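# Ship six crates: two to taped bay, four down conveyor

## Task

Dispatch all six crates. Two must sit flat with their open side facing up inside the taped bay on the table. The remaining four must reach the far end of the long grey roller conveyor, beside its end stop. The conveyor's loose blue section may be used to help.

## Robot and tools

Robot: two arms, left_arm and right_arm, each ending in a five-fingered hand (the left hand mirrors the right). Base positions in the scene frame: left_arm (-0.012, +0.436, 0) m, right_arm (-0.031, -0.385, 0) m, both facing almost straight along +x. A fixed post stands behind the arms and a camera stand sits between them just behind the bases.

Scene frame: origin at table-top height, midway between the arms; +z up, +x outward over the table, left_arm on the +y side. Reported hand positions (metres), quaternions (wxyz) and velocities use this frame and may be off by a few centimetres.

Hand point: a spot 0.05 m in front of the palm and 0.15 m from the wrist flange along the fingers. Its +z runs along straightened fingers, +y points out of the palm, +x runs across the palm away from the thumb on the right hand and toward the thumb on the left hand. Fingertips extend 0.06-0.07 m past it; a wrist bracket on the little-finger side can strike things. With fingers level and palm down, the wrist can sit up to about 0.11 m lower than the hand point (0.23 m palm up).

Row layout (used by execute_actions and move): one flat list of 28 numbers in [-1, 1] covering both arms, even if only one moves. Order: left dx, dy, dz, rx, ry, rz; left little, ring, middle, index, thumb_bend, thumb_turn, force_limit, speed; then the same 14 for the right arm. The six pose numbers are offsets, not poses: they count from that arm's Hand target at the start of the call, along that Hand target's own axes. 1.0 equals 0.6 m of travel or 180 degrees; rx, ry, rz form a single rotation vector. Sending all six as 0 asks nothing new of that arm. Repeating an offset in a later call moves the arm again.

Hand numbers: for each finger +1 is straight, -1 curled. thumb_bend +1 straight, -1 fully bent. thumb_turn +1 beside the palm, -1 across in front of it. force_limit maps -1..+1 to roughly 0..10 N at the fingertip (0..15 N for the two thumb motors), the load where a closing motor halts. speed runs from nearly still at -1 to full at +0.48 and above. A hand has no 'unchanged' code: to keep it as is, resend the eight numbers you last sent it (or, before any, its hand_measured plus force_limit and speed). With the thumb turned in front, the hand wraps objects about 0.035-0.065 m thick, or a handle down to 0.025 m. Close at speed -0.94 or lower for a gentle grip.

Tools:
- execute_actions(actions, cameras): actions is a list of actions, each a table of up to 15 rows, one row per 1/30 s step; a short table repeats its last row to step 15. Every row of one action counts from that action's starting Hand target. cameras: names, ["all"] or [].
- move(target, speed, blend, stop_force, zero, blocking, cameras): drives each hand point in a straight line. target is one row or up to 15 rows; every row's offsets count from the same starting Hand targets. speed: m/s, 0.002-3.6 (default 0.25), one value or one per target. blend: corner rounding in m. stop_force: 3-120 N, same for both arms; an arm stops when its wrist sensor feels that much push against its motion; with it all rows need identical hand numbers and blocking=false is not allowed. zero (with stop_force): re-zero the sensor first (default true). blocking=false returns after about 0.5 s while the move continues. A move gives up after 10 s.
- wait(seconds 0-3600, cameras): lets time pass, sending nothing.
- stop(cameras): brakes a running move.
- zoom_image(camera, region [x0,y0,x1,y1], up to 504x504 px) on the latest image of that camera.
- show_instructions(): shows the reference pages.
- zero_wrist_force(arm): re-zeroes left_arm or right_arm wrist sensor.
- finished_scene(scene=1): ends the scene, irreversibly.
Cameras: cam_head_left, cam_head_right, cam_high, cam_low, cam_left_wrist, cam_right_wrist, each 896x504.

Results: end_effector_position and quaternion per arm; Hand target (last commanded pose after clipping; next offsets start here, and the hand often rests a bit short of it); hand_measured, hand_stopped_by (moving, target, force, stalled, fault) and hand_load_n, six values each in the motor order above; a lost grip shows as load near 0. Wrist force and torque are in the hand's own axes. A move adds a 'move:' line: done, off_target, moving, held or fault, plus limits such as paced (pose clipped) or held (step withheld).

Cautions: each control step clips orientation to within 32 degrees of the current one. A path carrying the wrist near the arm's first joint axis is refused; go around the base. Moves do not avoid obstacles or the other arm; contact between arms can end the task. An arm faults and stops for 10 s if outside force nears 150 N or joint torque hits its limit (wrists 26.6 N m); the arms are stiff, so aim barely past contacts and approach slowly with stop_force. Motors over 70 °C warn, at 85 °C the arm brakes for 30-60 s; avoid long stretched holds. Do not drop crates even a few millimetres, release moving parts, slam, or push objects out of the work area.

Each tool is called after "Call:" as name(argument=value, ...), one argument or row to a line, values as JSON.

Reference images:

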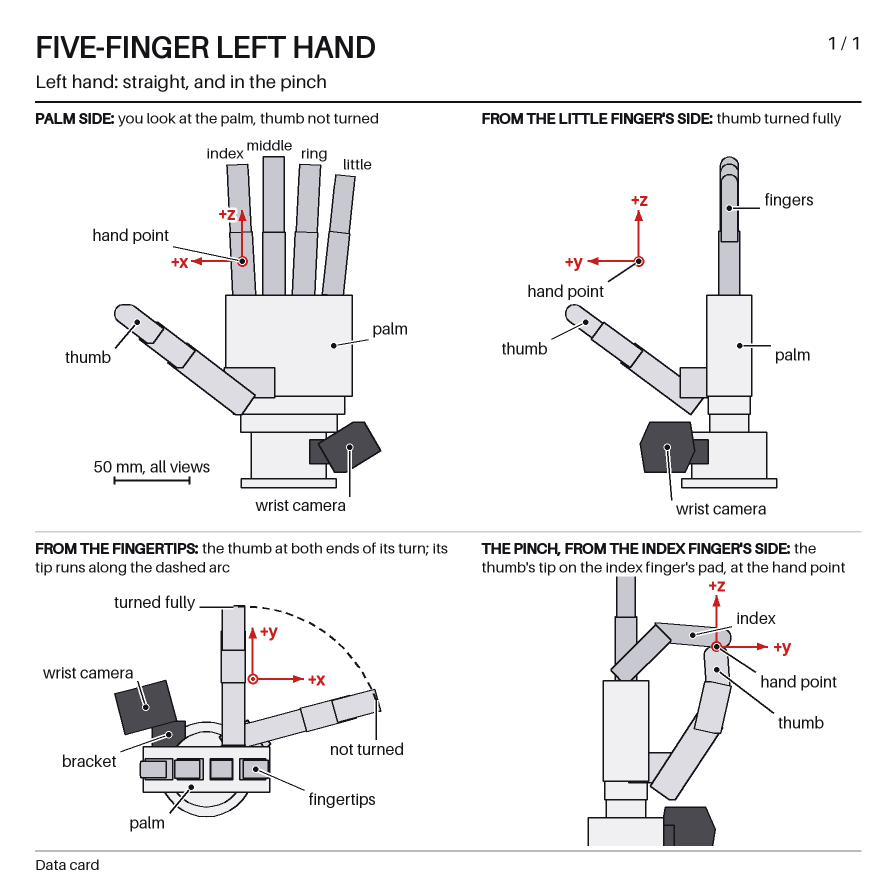

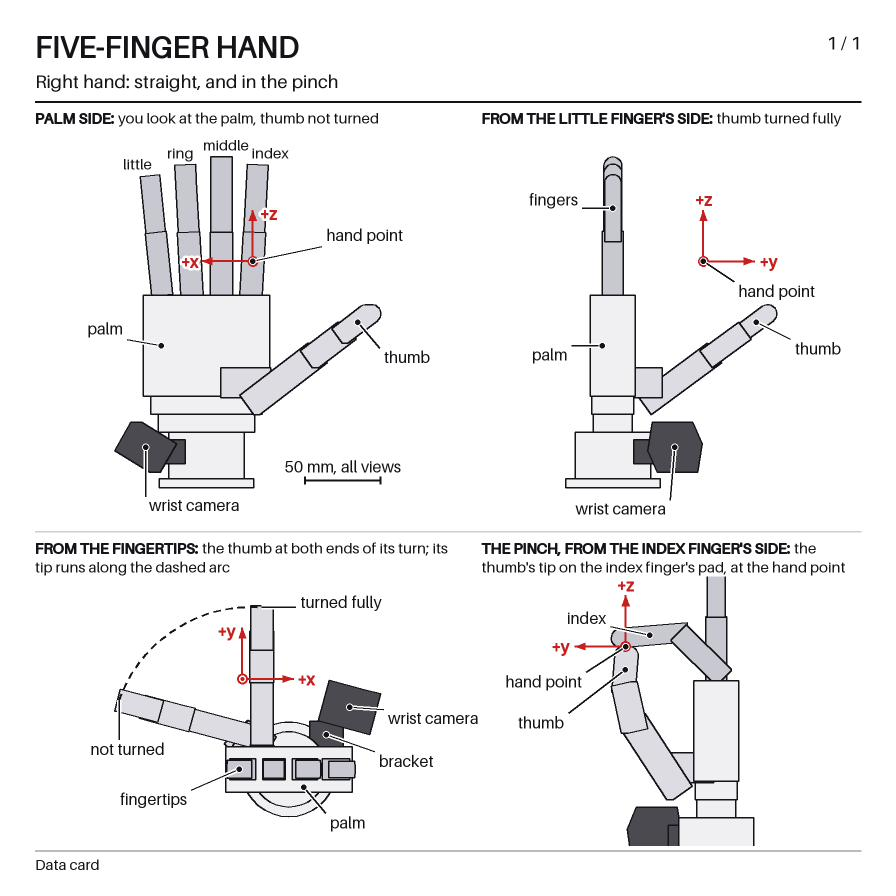

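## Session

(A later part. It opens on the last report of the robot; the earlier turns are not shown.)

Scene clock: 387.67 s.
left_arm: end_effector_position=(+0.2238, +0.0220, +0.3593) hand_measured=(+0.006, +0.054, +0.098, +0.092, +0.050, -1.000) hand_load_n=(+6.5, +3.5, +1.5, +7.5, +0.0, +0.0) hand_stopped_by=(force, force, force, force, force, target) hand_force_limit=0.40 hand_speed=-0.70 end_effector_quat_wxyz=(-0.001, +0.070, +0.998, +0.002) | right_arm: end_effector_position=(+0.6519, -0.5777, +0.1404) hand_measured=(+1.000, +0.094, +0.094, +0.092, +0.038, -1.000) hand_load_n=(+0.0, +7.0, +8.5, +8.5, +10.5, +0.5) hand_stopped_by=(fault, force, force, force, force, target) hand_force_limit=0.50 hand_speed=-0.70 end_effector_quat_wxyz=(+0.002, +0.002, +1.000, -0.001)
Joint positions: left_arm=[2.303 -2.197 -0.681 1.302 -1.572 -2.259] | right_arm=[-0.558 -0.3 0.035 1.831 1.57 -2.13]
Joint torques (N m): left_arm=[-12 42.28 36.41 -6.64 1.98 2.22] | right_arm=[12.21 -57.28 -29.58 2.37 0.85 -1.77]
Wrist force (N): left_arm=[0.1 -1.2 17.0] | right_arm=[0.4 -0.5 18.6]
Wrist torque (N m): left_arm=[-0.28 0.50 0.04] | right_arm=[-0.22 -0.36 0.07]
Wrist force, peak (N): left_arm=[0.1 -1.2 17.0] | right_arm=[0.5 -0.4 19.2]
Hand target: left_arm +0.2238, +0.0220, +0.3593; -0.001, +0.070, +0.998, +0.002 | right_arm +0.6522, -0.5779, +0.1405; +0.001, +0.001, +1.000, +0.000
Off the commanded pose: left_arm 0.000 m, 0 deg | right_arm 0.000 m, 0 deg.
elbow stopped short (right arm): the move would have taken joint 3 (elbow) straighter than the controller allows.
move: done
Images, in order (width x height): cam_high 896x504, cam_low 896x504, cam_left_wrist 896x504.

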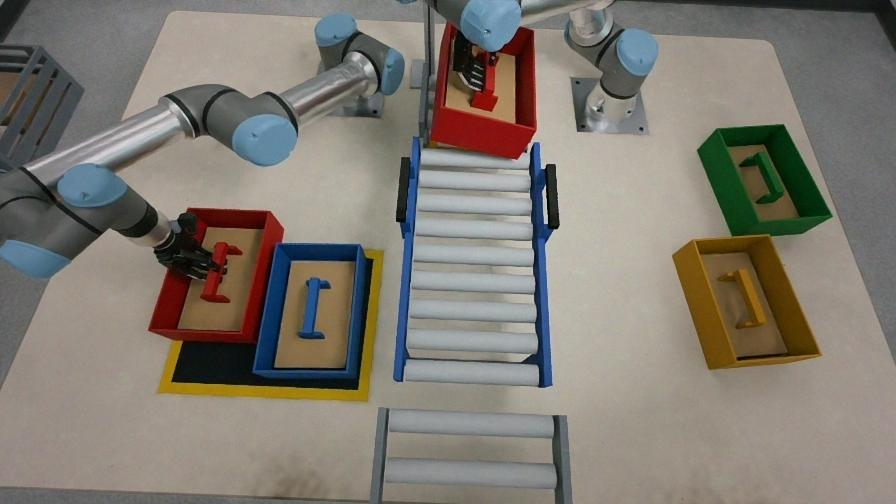

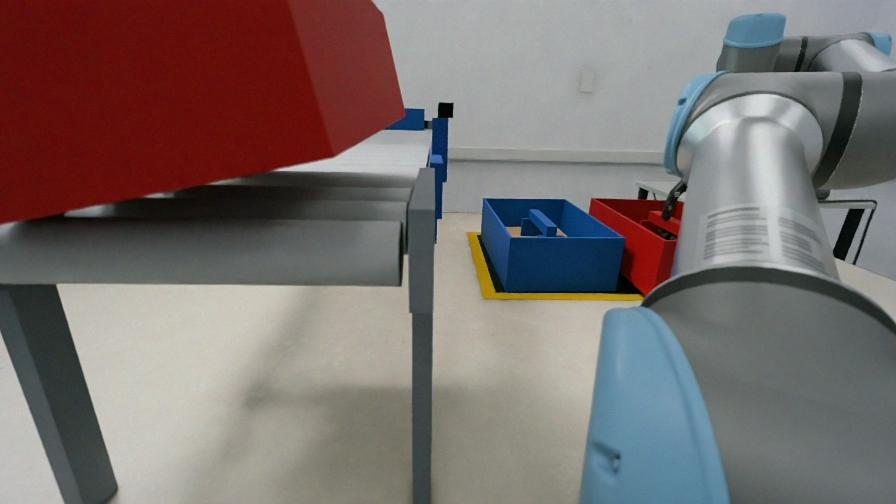

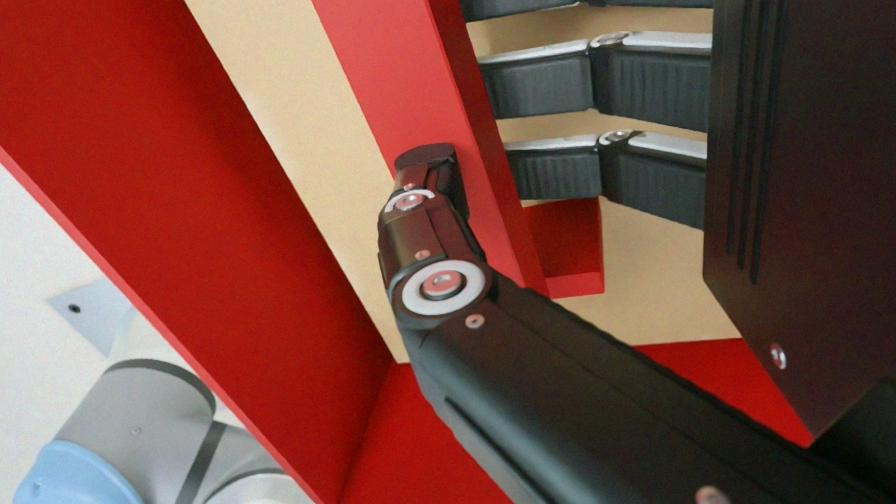

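Call:
move(
  target=[-0.0044,-0.0313,0.02,0,0,-0.0306,-0.22,-0.22,-0.22,-0.2,-0.1,-1,0.4,-0.7,0,0,0.0205,0,0,0,-0.6,-0.22,-0.22,-0.22,-0.1,-1,0.5,-0.7],
  speed=0.04,
  stop_force=6,
  cameras=["cam_left_wrist","cam_high","cam_low"],
)

Scene clock: 393.43 s.
left_arm: end_effector_position=(+0.2238, +0.0031, +0.3472) hand_measured=(+0.006, +0.054, +0.098, +0.092, +0.050, -1.000) hand_load_n=(+9.5, +5.5, +3.5, +8.5, +0.0, +0.0) hand_stopped_by=(force, force, force, force, force, target) hand_force_limit=0.40 hand_speed=-0.70 end_effector_quat_wxyz=(-0.001, +0.022, +1.000, +0.002) | right_arm: end_effector_position=(+0.6522, -0.5779, +0.1282) hand_measured=(+1.000, +0.094, +0.094, +0.092, +0.038, -1.000) hand_load_n=(+0.0, +7.0, +8.5, +8.5, +10.0, +0.5) hand_stopped_by=(fault, force, force, force, force, target) hand_force_limit=0.50 hand_speed=-0.70 end_effector_quat_wxyz=(+0.001, +0.001, +1.000, +0.000)
Joint positions: left_arm=[2.291 -2.252 -0.621 1.296 -1.572 -2.367] | right_arm=[-0.558 -0.345 0.161 1.753 1.57 -2.131]
Joint torques (N m): left_arm=[-11.06 44.02 35.11 -5.91 -2.62 -1.61] | right_arm=[-12.5 -76.28 -14.47 2.38 -2.99 1.17]
Wrist force (N): left_arm=[1.0 0.5 14.0] | right_arm=[0.3 -0.3 19.1]
Wrist torque (N m): left_arm=[-0.22 0.46 0.24] | right_arm=[-0.23 -0.37 0.07]
Wrist force, peak (N): left_arm=[0.1 -1.3 17.0] | right_arm=[0.2 -0.3 19.5]
Hand target: left_arm +0.2238, +0.0031, +0.3472; -0.001, +0.022, +1.000, +0.002 | right_arm +0.6522, -0.5779, +0.1282; +0.001, +0.001, +1.000, +0.000
Off the commanded pose: left_arm 0.000 m, 0 deg | right_arm 0.000 m, 0 deg.
move: done
Images, in order (width x height): cam_high 896x504, cam_low 896x504, cam_left_wrist 896x504.

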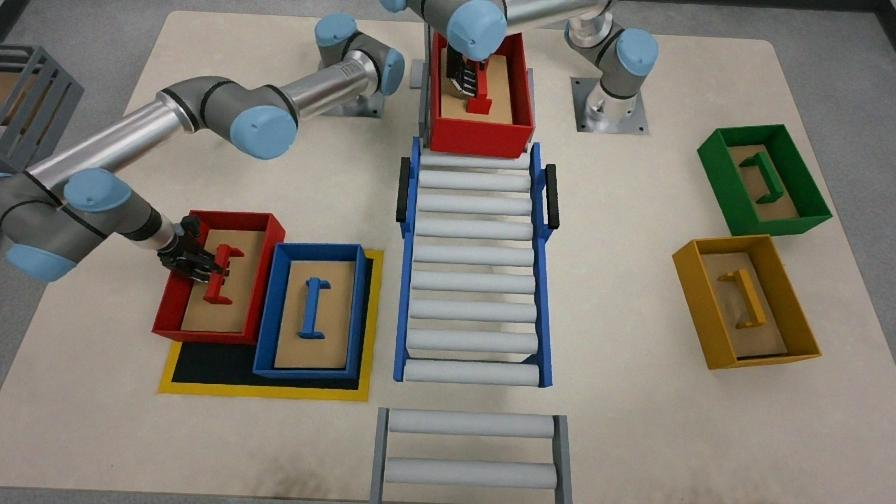

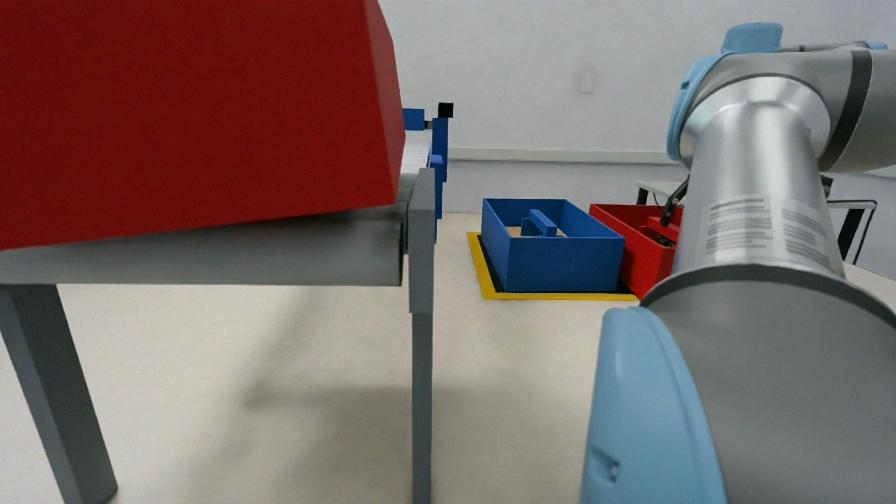

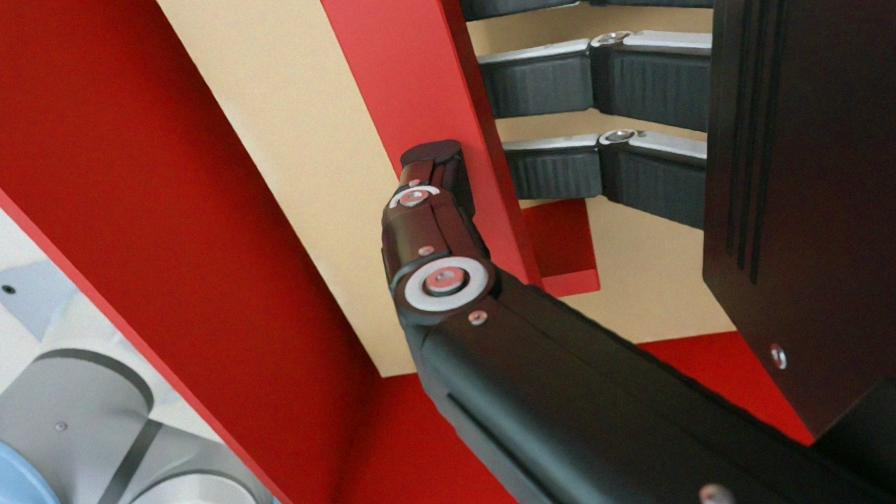

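Call:
move(
  target=[0,0,0.04,0,0,0,-0.22,-0.22,-0.22,-0.2,-0.1,-1,0.4,-0.7,0,0,0.01,0,0,0,-0.6,-0.22,-0.22,-0.22,-0.1,-1,0.5,-0.7],
  speed=0.02,
  stop_force=8,
  cameras=["cam_left_wrist","cam_high","cam_low"],
)

Scene clock: 396.13 s.
left_arm: end_effector_position=(+0.2237, +0.0031, +0.3335) hand_measured=(+0.006, +0.054, +0.098, +0.092, +0.050, -1.000) hand_load_n=(+15.0, +9.5, +7.5, +10.0, -2.5, -1.5) hand_stopped_by=(force, force, force, force, force, target) hand_force_limit=0.40 hand_speed=-0.70 end_effector_quat_wxyz=(-0.001, +0.022, +1.000, +0.002) | right_arm: end_effector_position=(+0.6522, -0.5779, +0.1222) hand_measured=(+1.000, +0.094, +0.094, +0.092, +0.038, -1.000) hand_load_n=(+0.0, +7.0, +8.5, +8.0, +10.5, +0.5) hand_stopped_by=(fault, force, force, force, force, target) hand_force_limit=0.50 hand_speed=-0.70 end_effector_quat_wxyz=(+0.001, +0.001, +1.000, +0.000)
Joint positions: left_arm=[2.291 -2.239 -0.679 1.341 -1.572 -2.367] | right_arm=[-0.558 -0.358 0.203 1.724 1.57 -2.131]
Joint torques (N m): left_arm=[-8.21 41.96 34.31 -4.49 -2.96 0.1] | right_arm=[-1.83 -76.31 -13.58 2.37 -0.95 -0.44]
Wrist force (N): left_arm=[1.0 -0.2 7.8] | right_arm=[0.2 -0.2 18.0]
Wrist torque (N m): left_arm=[-0.37 0.98 0.13] | right_arm=[-0.18 -0.39 0.05]
Wrist force, peak (N): left_arm=[1.1 0.3 14.5] | right_arm=[0.1 -0.4 19.2]
Hand target: left_arm +0.2237, +0.0031, +0.3335; -0.001, +0.022, +1.000, +0.002 (not the last commanded pose) | right_arm +0.6522, -0.5779, +0.1222; +0.001, +0.001, +1.000, +0.000
Off the commanded pose: left_arm 0.010 m, 0 deg | right_arm 0.000 m, 0 deg.
move: contact (left_arm)
Images, in order (width x height): cam_high 896x504, cam_low 896x504, cam_left_wrist 896x504.

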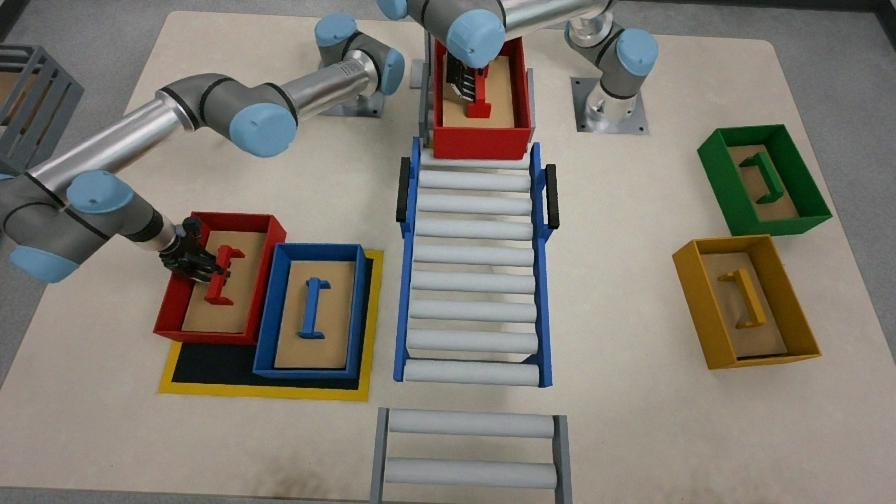

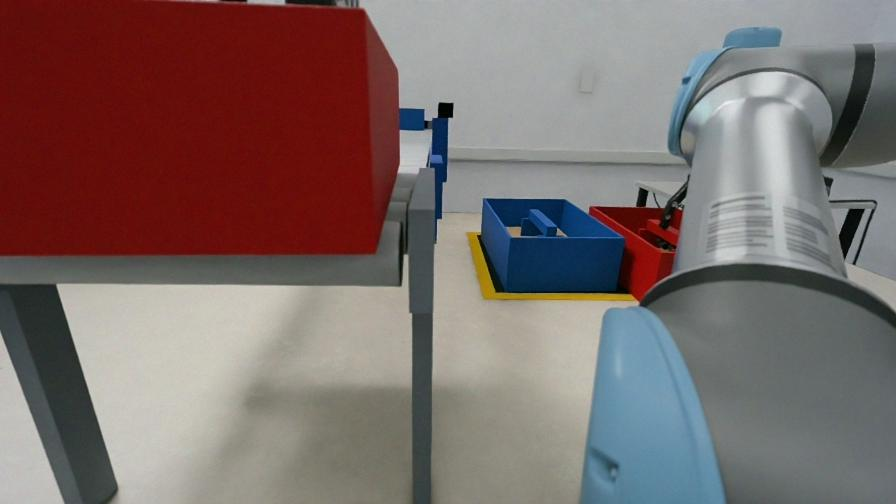

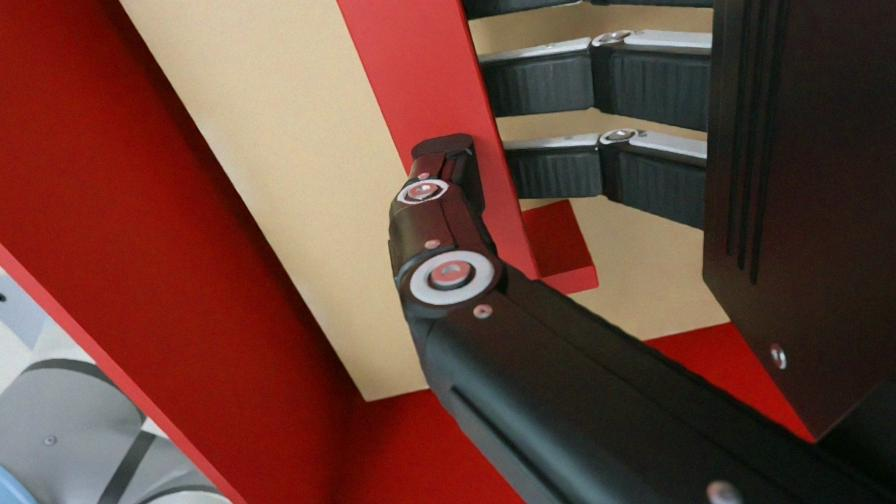

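Call:
move(
  target=[0,0,0.007,0,0,0,-0.22,-0.22,-0.22,-0.2,-0.1,-1,0.4,-0.7,0,0,0.01,0,0,0,-0.6,-0.22,-0.22,-0.22,-0.1,-1,0.5,-0.7],
  speed=0.01,
  stop_force=6,
  cameras=["cam_right_wrist"],
)

Scene clock: 398.63 s.
left_arm: end_effector_position=(+0.2237, +0.0031, +0.3317) hand_measured=(+0.006, +0.054, +0.098, +0.092, +0.050, -1.000) hand_load_n=(+17.5, +10.5, +7.5, +9.0, -2.5, -2.0) hand_stopped_by=(force, force, force, force, force, target) hand_force_limit=0.40 hand_speed=-0.70 end_effector_quat_wxyz=(-0.001, +0.022, +1.000, +0.002) | right_arm: end_effector_position=(+0.6522, -0.5779, +0.1215) hand_measured=(+1.000, +0.094, +0.094, +0.092, +0.038, -1.000) hand_load_n=(+0.0, +7.0, +8.5, +8.0, +10.5, +0.5) hand_stopped_by=(fault, force, force, force, force, target) hand_force_limit=0.50 hand_speed=-0.70 end_effector_quat_wxyz=(+0.001, +0.001, +1.000, +0.000)
Joint positions: left_arm=[2.291 -2.237 -0.686 1.347 -1.572 -2.367] | right_arm=[-0.558 -0.359 0.206 1.721 1.57 -2.131]
Joint torques (N m): left_arm=[-8.77 39.51 32.83 -4.16 -3.16 -0.28] | right_arm=[0.67 -53.32 -29.73 6.02 -2.46 -0.01]
Wrist force (N): left_arm=[1.7 -3.3 2.5] | right_arm=[-0.3 -0.3 12.9]
Wrist torque (N m): left_arm=[-0.41 1.08 0.06] | right_arm=[0.08 -0.06 0.04]
Wrist force, peak (N): left_arm=[1.1 -0.5 8.2] | right_arm=[0.2 -0.4 18.7]
Hand target: left_arm +0.2237, +0.0031, +0.3317; -0.001, +0.022, +1.000, +0.002 (not the last commanded pose) | right_arm +0.6522, -0.5779, +0.1215; +0.001, +0.001, +1.000, +0.000 (not the last commanded pose)
Off the commanded pose: left_arm 0.002 m, 0 deg | right_arm 0.005 m, 0 deg.
move: contact (left_arm, right_arm)

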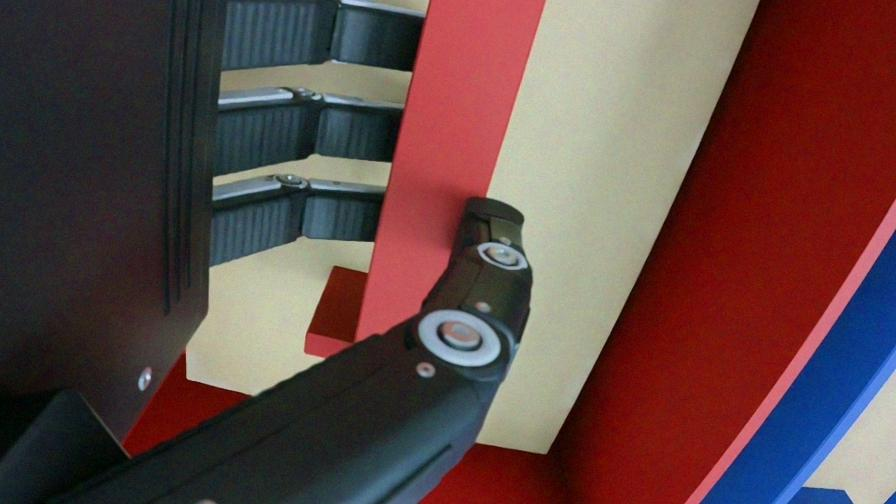

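Call:
move(
  target=[
    [0,0,0,0,0,0,0.35,0.35,0.35,0.35,1,-1,0.4,-0.3,0,0,0,0,0,0,-0.6,0.35,0.35,0.35,1,-1,0.5,-0.3],
    [0,0,-0.004,0,0,0,0.5,0.5,0.5,0.5,1,-1,0.4,-0.3,0,0,-0.01,0,0,0,-0.6,0.5,0.5,0.5,1,-1,0.5,-0.3],
    [0,-0.025,-0.004,0,0,0,0.8,0.8,0.8,0.8,1,-1,0.4,-0.3,0,-0.025,-0.01,0,0,0,-0.6,0.8,0.8,0.8,1,-1,0.5,-0.3],
    [0,-0.025,-0.05,0,0,0,0.9,0.9,0.9,0.9,1,-1,0.4,-0.3,0.01,-0.025,-0.05,0,0,0,-0.6,1,1,1,1,-1,0.5,-0.3],
    [0,-0.025,-0.2,0,0,0,0.9,0.9,0.9,0.9,1,-1,0.4,-0.3,0.1,-0.025,-0.2,0,0,0,-0.6,1,1,1,1,-1,0.5,-0.3],
  ],
  speed=[0.05, 0.05, 0.05, 0.08, 0.15],
  cameras=["cam_high","cam_low","cam_left_wrist","cam_right_wrist"],
)

Scene clock: 407.70 s.
left_arm: end_effector_position=(+0.2224, -0.0106, +0.4497) hand_measured=(+0.900, +0.900, +0.900, +0.900, +1.000, -1.000) hand_load_n=(+0.5, +0.0, +0.0, +0.0, +0.0, +0.0) hand_stopped_by=(target, target, target, target, target, target) hand_force_limit=0.40 hand_speed=-0.30 end_effector_quat_wxyz=(+0.050, +0.024, +0.991, -0.120) | right_arm: end_effector_position=(+0.5920, -0.5926, +0.2413) hand_measured=(+1.000, +1.000, +1.000, +1.000, +1.000, -1.000) hand_load_n=(-0.5, +0.5, +0.0, +0.0, +0.0, +0.0) hand_stopped_by=(fault, target, target, target, target, target) hand_force_limit=0.50 hand_speed=-0.30 end_effector_quat_wxyz=(+0.001, +0.001, +1.000, +0.000) end_effector_velocity=(-0.001, +0.001, +0.000) end_effector_angular_velocity=(+0.000, +0.001, +0.003)
Joint positions: left_arm=[2.318 -2.351 -0.035 1.058 -1.473 -2.347] | right_arm=[-0.628 -0.588 0.347 1.809 1.57 -2.201]
Joint velocities: left_arm=[within noise] | right_arm=[0.001 -0.003 0.006 -0.002 0 -0.001]
Joint torques (N m): left_arm=[9.03 48.91 27.29 -0.23 2.84 2.3] | right_arm=[-12.69 -59.9 -8.83 0.11 -2.1 -1.69]
Wrist force (N): left_arm=[1.3 -0.7 -1.6] | right_arm=[-0.5 -0.1 -0.3]
Wrist torque (N m): left_arm=[0.03 -0.27 0.06] | right_arm=[0.00 0.10 0.04]
Wrist force, peak (N): left_arm=[1.2 9.7 -19.5] | right_arm=[-0.3 -0.3 13.8]
Hand target: left_arm +0.2234, -0.0125, +0.4517; -0.001, +0.022, +1.000, +0.002 | right_arm +0.5919, -0.5926, +0.2413; +0.001, +0.001, +1.000, +0.000
Off the commanded pose: left_arm 0.003 m, 15 deg | right_arm 0.000 m, 0 deg.
elbow stopped short (right arm): the move would have taken joint 3 (elbow) straighter than the controller allows.
elbow stopped short (left arm): the move would have taken joint 3 (elbow) straighter than the controller allows.
move: off_target (left_arm)

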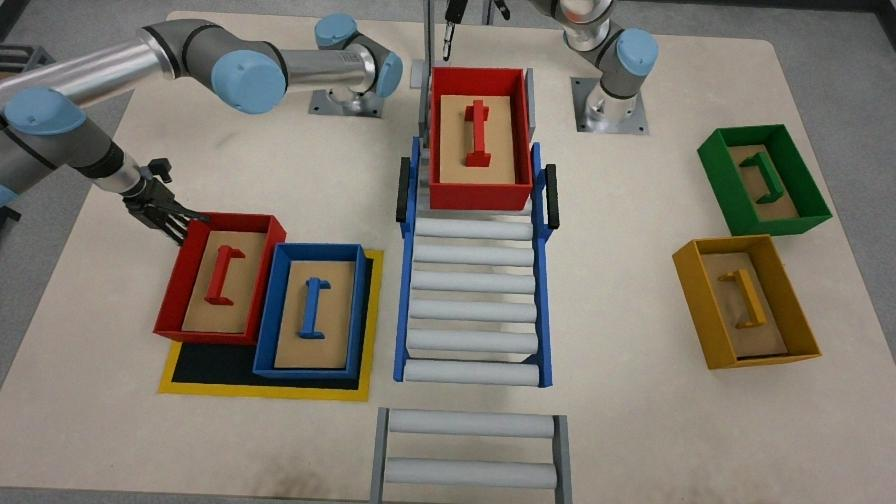

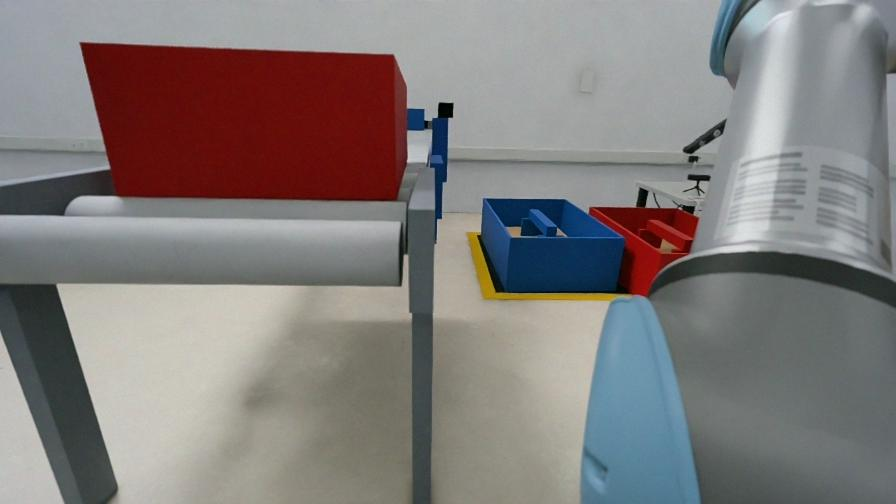

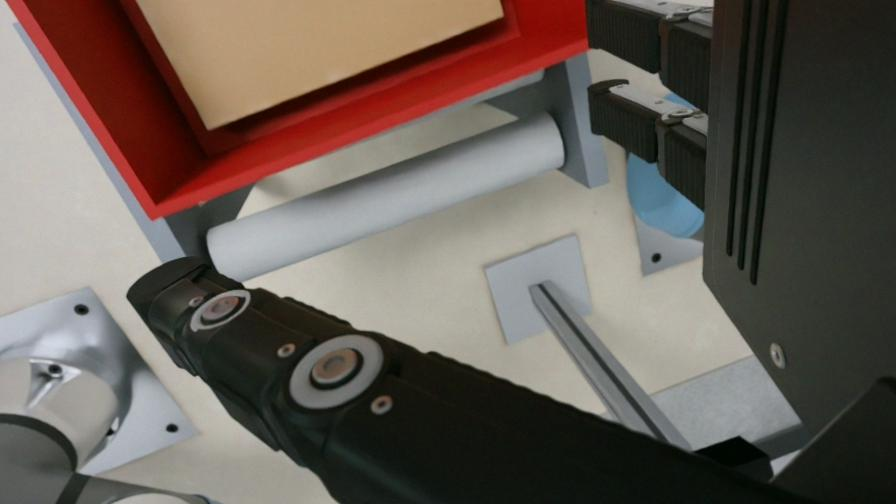

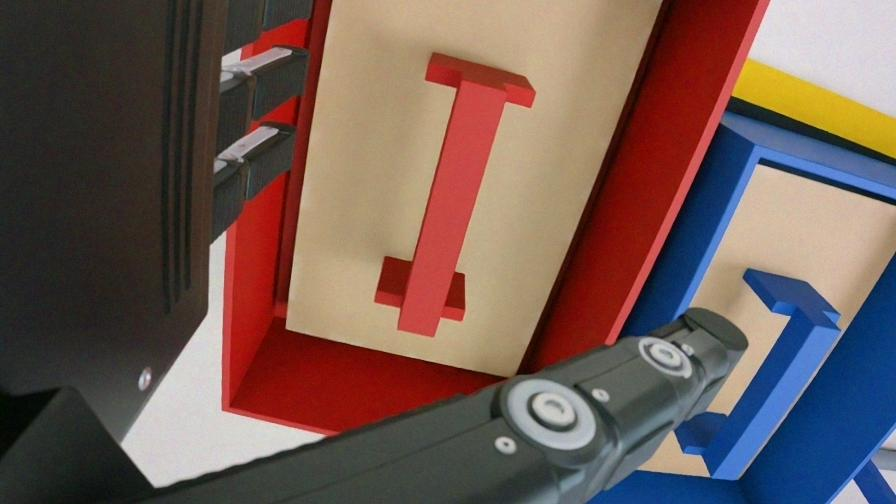

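Call:
zoom_image(
  camera="cam_high",
  region=[130, 190, 400, 420],
)

Scaled by 1.867 from the camera's image (finer frame: 1280x720).

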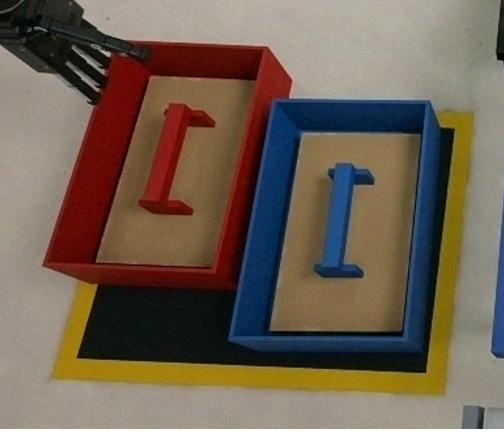

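Call:
move(
  target=[
    [-0.238,0.532,0.086,0,0,-0.036,0.9,0.9,0.9,0.9,1,-1,0.4,-0.3,0.303,0.031,0.035,0,0,0,-0.6,-0.8,-0.81,-0.81,0,-1,0.35,-0.2],
    [-0.42,0.957,0.253,0,0,-0.036,0.9,0.9,0.9,0.9,1,-1,0.4,-0.3,0.303,0.031,0.2355,0,0,0,-0.6,-0.8,-0.81,-0.81,0,-1,0.35,-0.2],
    [-0.42,0.957,0.253,0,0,-0.036,0.9,0.9,0.9,0.9,1,-1,0.4,-0.3,0.0738,0.031,0.2355,0,0,0,-0.6,-0.8,-0.81,-0.81,0,-1,0.35,-0.2],
  ],
  speed=[0.25, 0.2, 0.05],
  cameras=["cam_high","cam_head_right","cam_left_wrist","cam_right_wrist"],
)

Scene clock: 419.93 s.
left_arm: end_effector_position=(+0.5004, +0.5506, +0.3020) hand_measured=(+0.900, +0.900, +0.900, +0.900, +1.000, -1.000) hand_load_n=(+0.0, +0.0, +0.0, +0.0, -0.5, +0.0) hand_stopped_by=(target, target, target, target, target, target) hand_force_limit=0.40 hand_speed=-0.30 end_effector_quat_wxyz=(-0.001, -0.034, +0.999, +0.003) | right_arm: end_effector_position=(+0.5479, -0.5741, +0.0999) hand_measured=(+1.000, -0.800, -0.316, -0.388, +0.214, -1.000) hand_load_n=(+0.0, +0.0, +7.5, +7.0, +11.0, +0.0) hand_stopped_by=(fault, target, force, force, force, target) hand_force_limit=0.35 hand_speed=-0.20 end_effector_quat_wxyz=(+0.001, +0.001, +1.000, +0.000)
Joint positions: left_arm=[3.477 -2.183 -0.851 1.463 -1.576 -1.294] | right_arm=[-0.646 -0.76 1.032 1.296 1.57 -2.219]
Joint torques (N m): left_arm=[7.89 34.78 31.64 -4.28 2.65 1.93] | right_arm=[13.68 -36.6 -26.79 3.73 0.99 1.36]
Wrist force (N): left_arm=[1.0 -1.5 -2.1] | right_arm=[4.8 0.1 0.2]
Wrist torque (N m): left_arm=[-0.08 -0.23 0.10] | right_arm=[0.04 -0.10 0.01]
Wrist force, peak (N): left_arm=[1.5 -2.3 -2.2] | right_arm=[6.4 -1.3 -1.1]
Hand target: left_arm +0.5004, +0.5506, +0.3020; -0.001, -0.034, +0.999, +0.003 | right_arm +0.5480, -0.5741, +0.0999; +0.001, +0.001, +1.000, +0.000
Off the commanded pose: left_arm 0.000 m, 0 deg | right_arm 0.000 m, 0 deg.
move: done
Images, in order (width x height): cam_head_right 896x504, cam_high 896x504, cam_left_wrist 896x504, cam_right_wrist 896x504.

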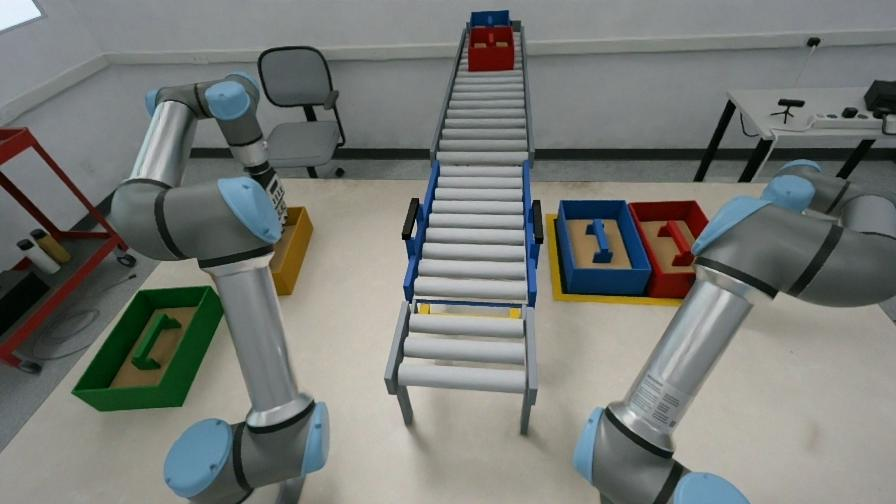

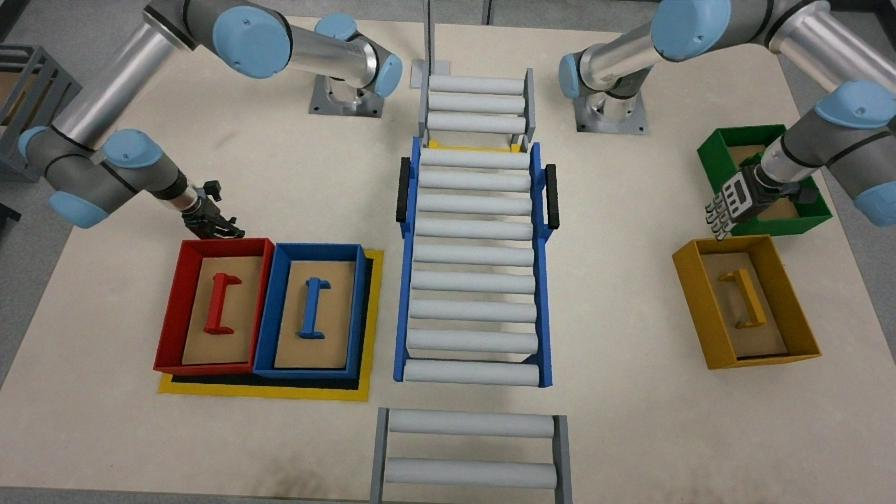

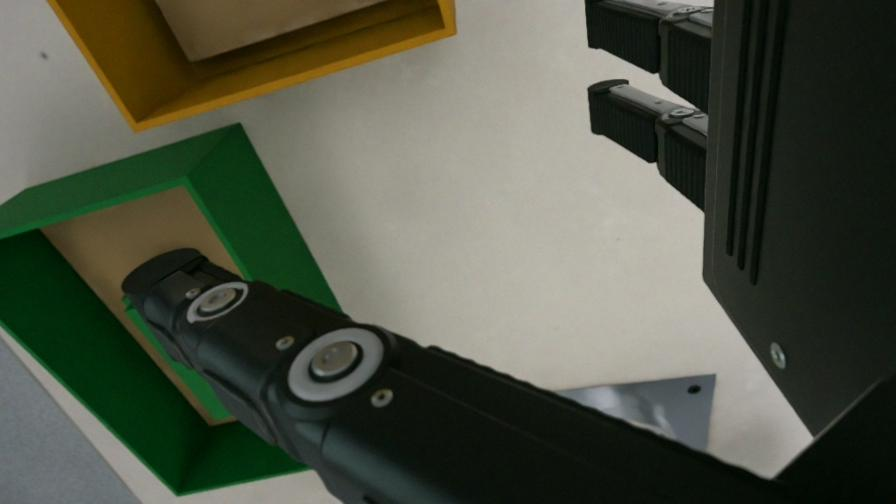

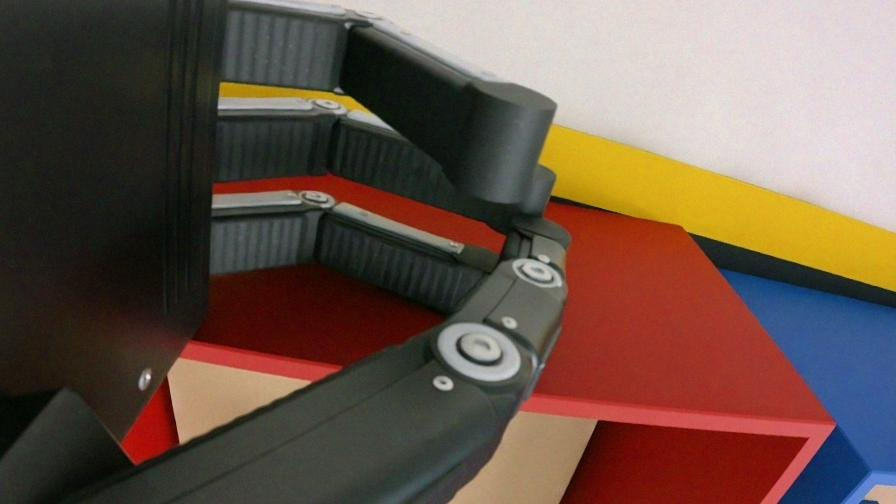

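Call:
zoom_image(
  camera="cam_high",
  region=[130, 220, 400, 420],
)

Scaled by 1.867 from the camera's image (finer frame: 1280x720).

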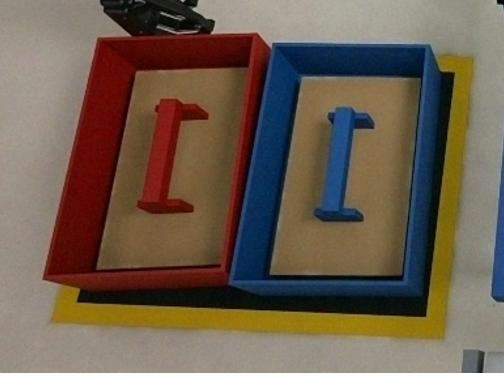

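Call:
move(
  target=[
    [-0.171,0.1875,0.228,0,0,-0.011,0.9,0.9,0.9,0.9,1,-1,0.4,-0.3,0.05,0,0,0,0,0,-0.6,-0.8,-0.81,-0.81,0,-1,0.35,-0.2],
    [-0.171,0.1875,0.228,0,0,-0.011,0.9,0.9,0.9,0.9,1,-1,0.4,-0.3,0.05,0.12,-0.217,0,0,0,-0.6,0.95,0.95,0.95,1,-1,0.35,0.2],
    [-0.171,0.1875,0.228,0,0,-0.011,0.9,0.9,0.9,0.9,1,-1,0.4,-0.3,-0.103,0.337,-0.217,0,0,0,-0.6,0.95,0.95,0.95,1,-1,0.35,0.2],
    [-0.171,0.1875,0.228,0,0,-0.011,0.9,0.9,0.9,0.9,1,-1,0.4,-0.3,-0.237,0.337,-0.103,0,0,0,-0.6,0.95,0.95,0.95,1,-1,0.35,0.2],
  ],
  speed=[0.12, 0.2, 0.2, 0.1],
  cameras=["cam_left_wrist","cam_right_wrist"],
)

Scene clock: 435.03 s.
left_arm: end_effector_position=(+0.5948, +0.6706, +0.1655) hand_measured=(+0.900, +0.900, +0.900, +0.900, +1.000, -1.000) hand_load_n=(+0.0, +0.0, +0.0, +0.5, +0.0, +0.0) hand_stopped_by=(target, target, target, target, target, target) hand_force_limit=0.40 hand_speed=-0.30 end_effector_quat_wxyz=(-0.001, -0.051, +0.999, +0.003) | right_arm: end_effector_position=(+0.6902, -0.3721, +0.1618) hand_measured=(+1.000, +0.950, +0.950, +0.950, +1.000, -1.000) hand_load_n=(+0.0, +0.0, +0.0, +0.0, +0.0, +0.0) hand_stopped_by=(fault, target, target, target, target, target) hand_force_limit=0.35 hand_speed=0.20 end_effector_quat_wxyz=(+0.002, +0.002, +1.000, +0.000)
Joint positions: left_arm=[3.6 -2.597 -0.459 1.486 -1.576 -1.205] | right_arm=[-0.258 -0.364 0.11 1.82 1.57 -1.83]
Joint torques (N m): left_arm=[4.86 45.67 30.72 -4.04 -2.38 -0.68] | right_arm=[12.46 -44.72 -25.55 4.44 2 -1.74]
Wrist force (N): left_arm=[1.5 -1.4 -1.9] | right_arm=[-0.3 0.0 -0.6]
Wrist torque (N m): left_arm=[-0.06 -0.29 0.13] | right_arm=[0.06 0.09 -0.07]
Wrist force, peak (N): left_arm=[1.5 -2.1 -2.4] | right_arm=[5.2 -0.3 0.5]
Hand target: left_arm +0.5948, +0.6706, +0.1655; -0.001, -0.051, +0.999, +0.003 | right_arm +0.6906, -0.3722, +0.1619; +0.001, +0.001, +1.000, +0.000
Off the commanded pose: left_arm 0.000 m, 0 deg | right_arm 0.000 m, 0 deg.
move: done

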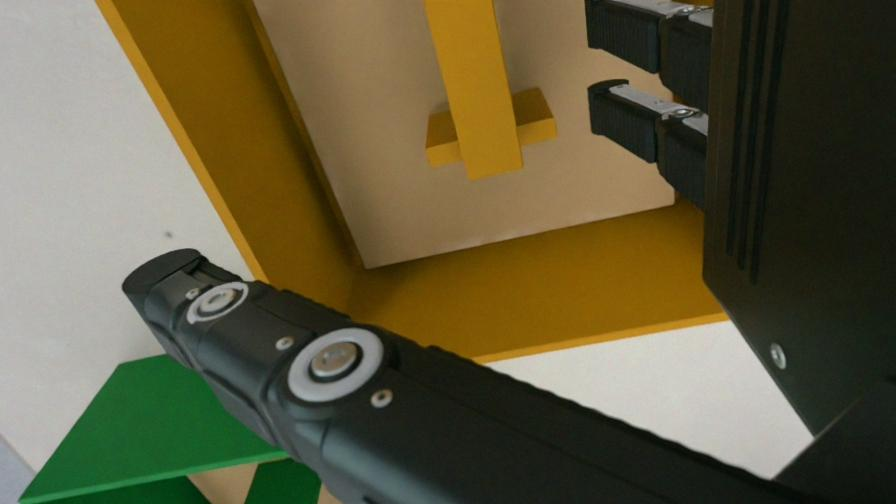

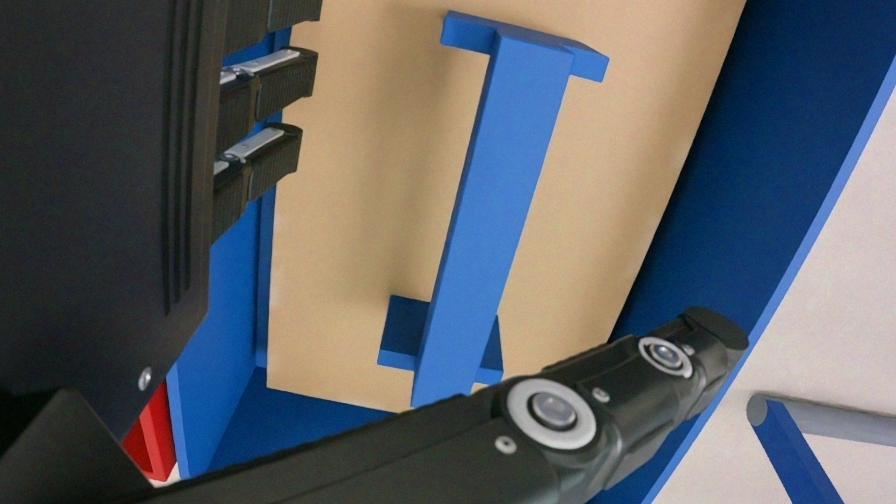

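Call:
move(
  target=[-0.02,-0.01,0.104,0,0,0,0.75,0.75,0.75,0.75,1,-1,0.4,-0.1,0,0.09,0,0,0,0,-0.6,0.95,0.95,0.95,1,-1,0.35,0.2],
  speed=0.03,
  stop_force=4,
  cameras=["cam_left_wrist","cam_right_wrist"],
)

Scene clock: 441.13 s.
left_arm: end_effector_position=(+0.6071, +0.6661, +0.1031) hand_measured=(+0.750, +0.750, +0.750, +0.750, +1.000, -1.000) hand_load_n=(+0.0, +0.0, +0.0, +0.0, +0.0, +0.0) hand_stopped_by=(target, target, target, target, target, target) hand_force_limit=0.40 hand_speed=-0.10 end_effector_quat_wxyz=(-0.001, -0.051, +0.999, +0.003) | right_arm: end_effector_position=(+0.6905, -0.3348, +0.1618) hand_measured=(+1.000, +0.950, +0.950, +0.950, +1.000, -1.000) hand_load_n=(+0.0, +3.5, +0.0, +0.0, -0.5, +0.5) hand_stopped_by=(fault, target, target, target, target, target) hand_force_limit=0.35 hand_speed=0.20 end_effector_quat_wxyz=(+0.002, +0.001, +1.000, +0.000)
Joint positions: left_arm=[3.586 -2.644 -0.528 1.601 -1.576 -1.22] | right_arm=[-0.204 -0.378 0.139 1.806 1.571 -1.777]
Joint torques (N m): left_arm=[-10.43 46.8 4.9 -0.75 0.29 -1.56] | right_arm=[-10.59 -61.53 -8.1 1.3 -3.11 -1.58]
Wrist force (N): left_arm=[1.2 -1.4 -2.1] | right_arm=[-0.5 -3.0 -2.5]
Wrist torque (N m): left_arm=[-0.04 -0.28 0.26] | right_arm=[0.29 0.18 -0.10]
Wrist force, peak (N): left_arm=[1.5 -1.6 -2.1] | right_arm=[-0.3 -5.9 -4.2]
Hand target: left_arm +0.6071, +0.6661, +0.1031; -0.001, -0.051, +0.999, +0.003 | right_arm +0.6905, -0.3348, +0.1618; +0.002, +0.001, +1.000, +0.000 (not the last commanded pose)
Off the commanded pose: left_arm 0.000 m, 0 deg | right_arm 0.017 m, 0 deg.
move: contact (right_arm)

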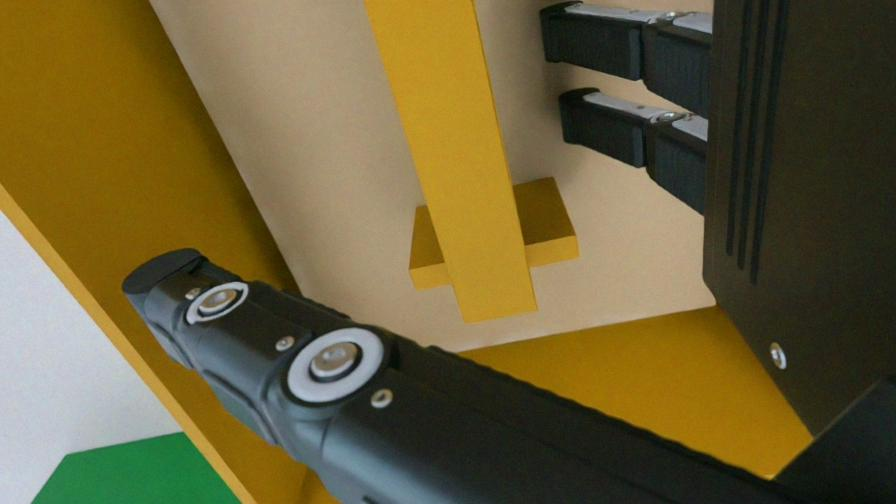

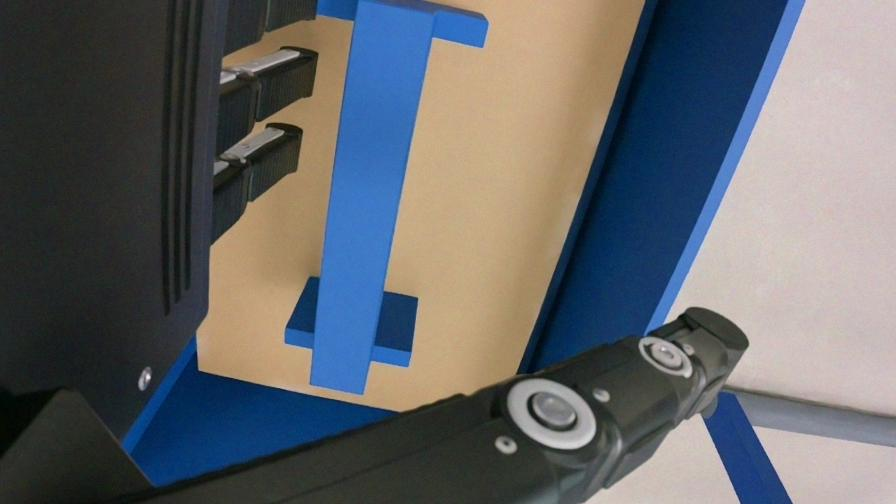

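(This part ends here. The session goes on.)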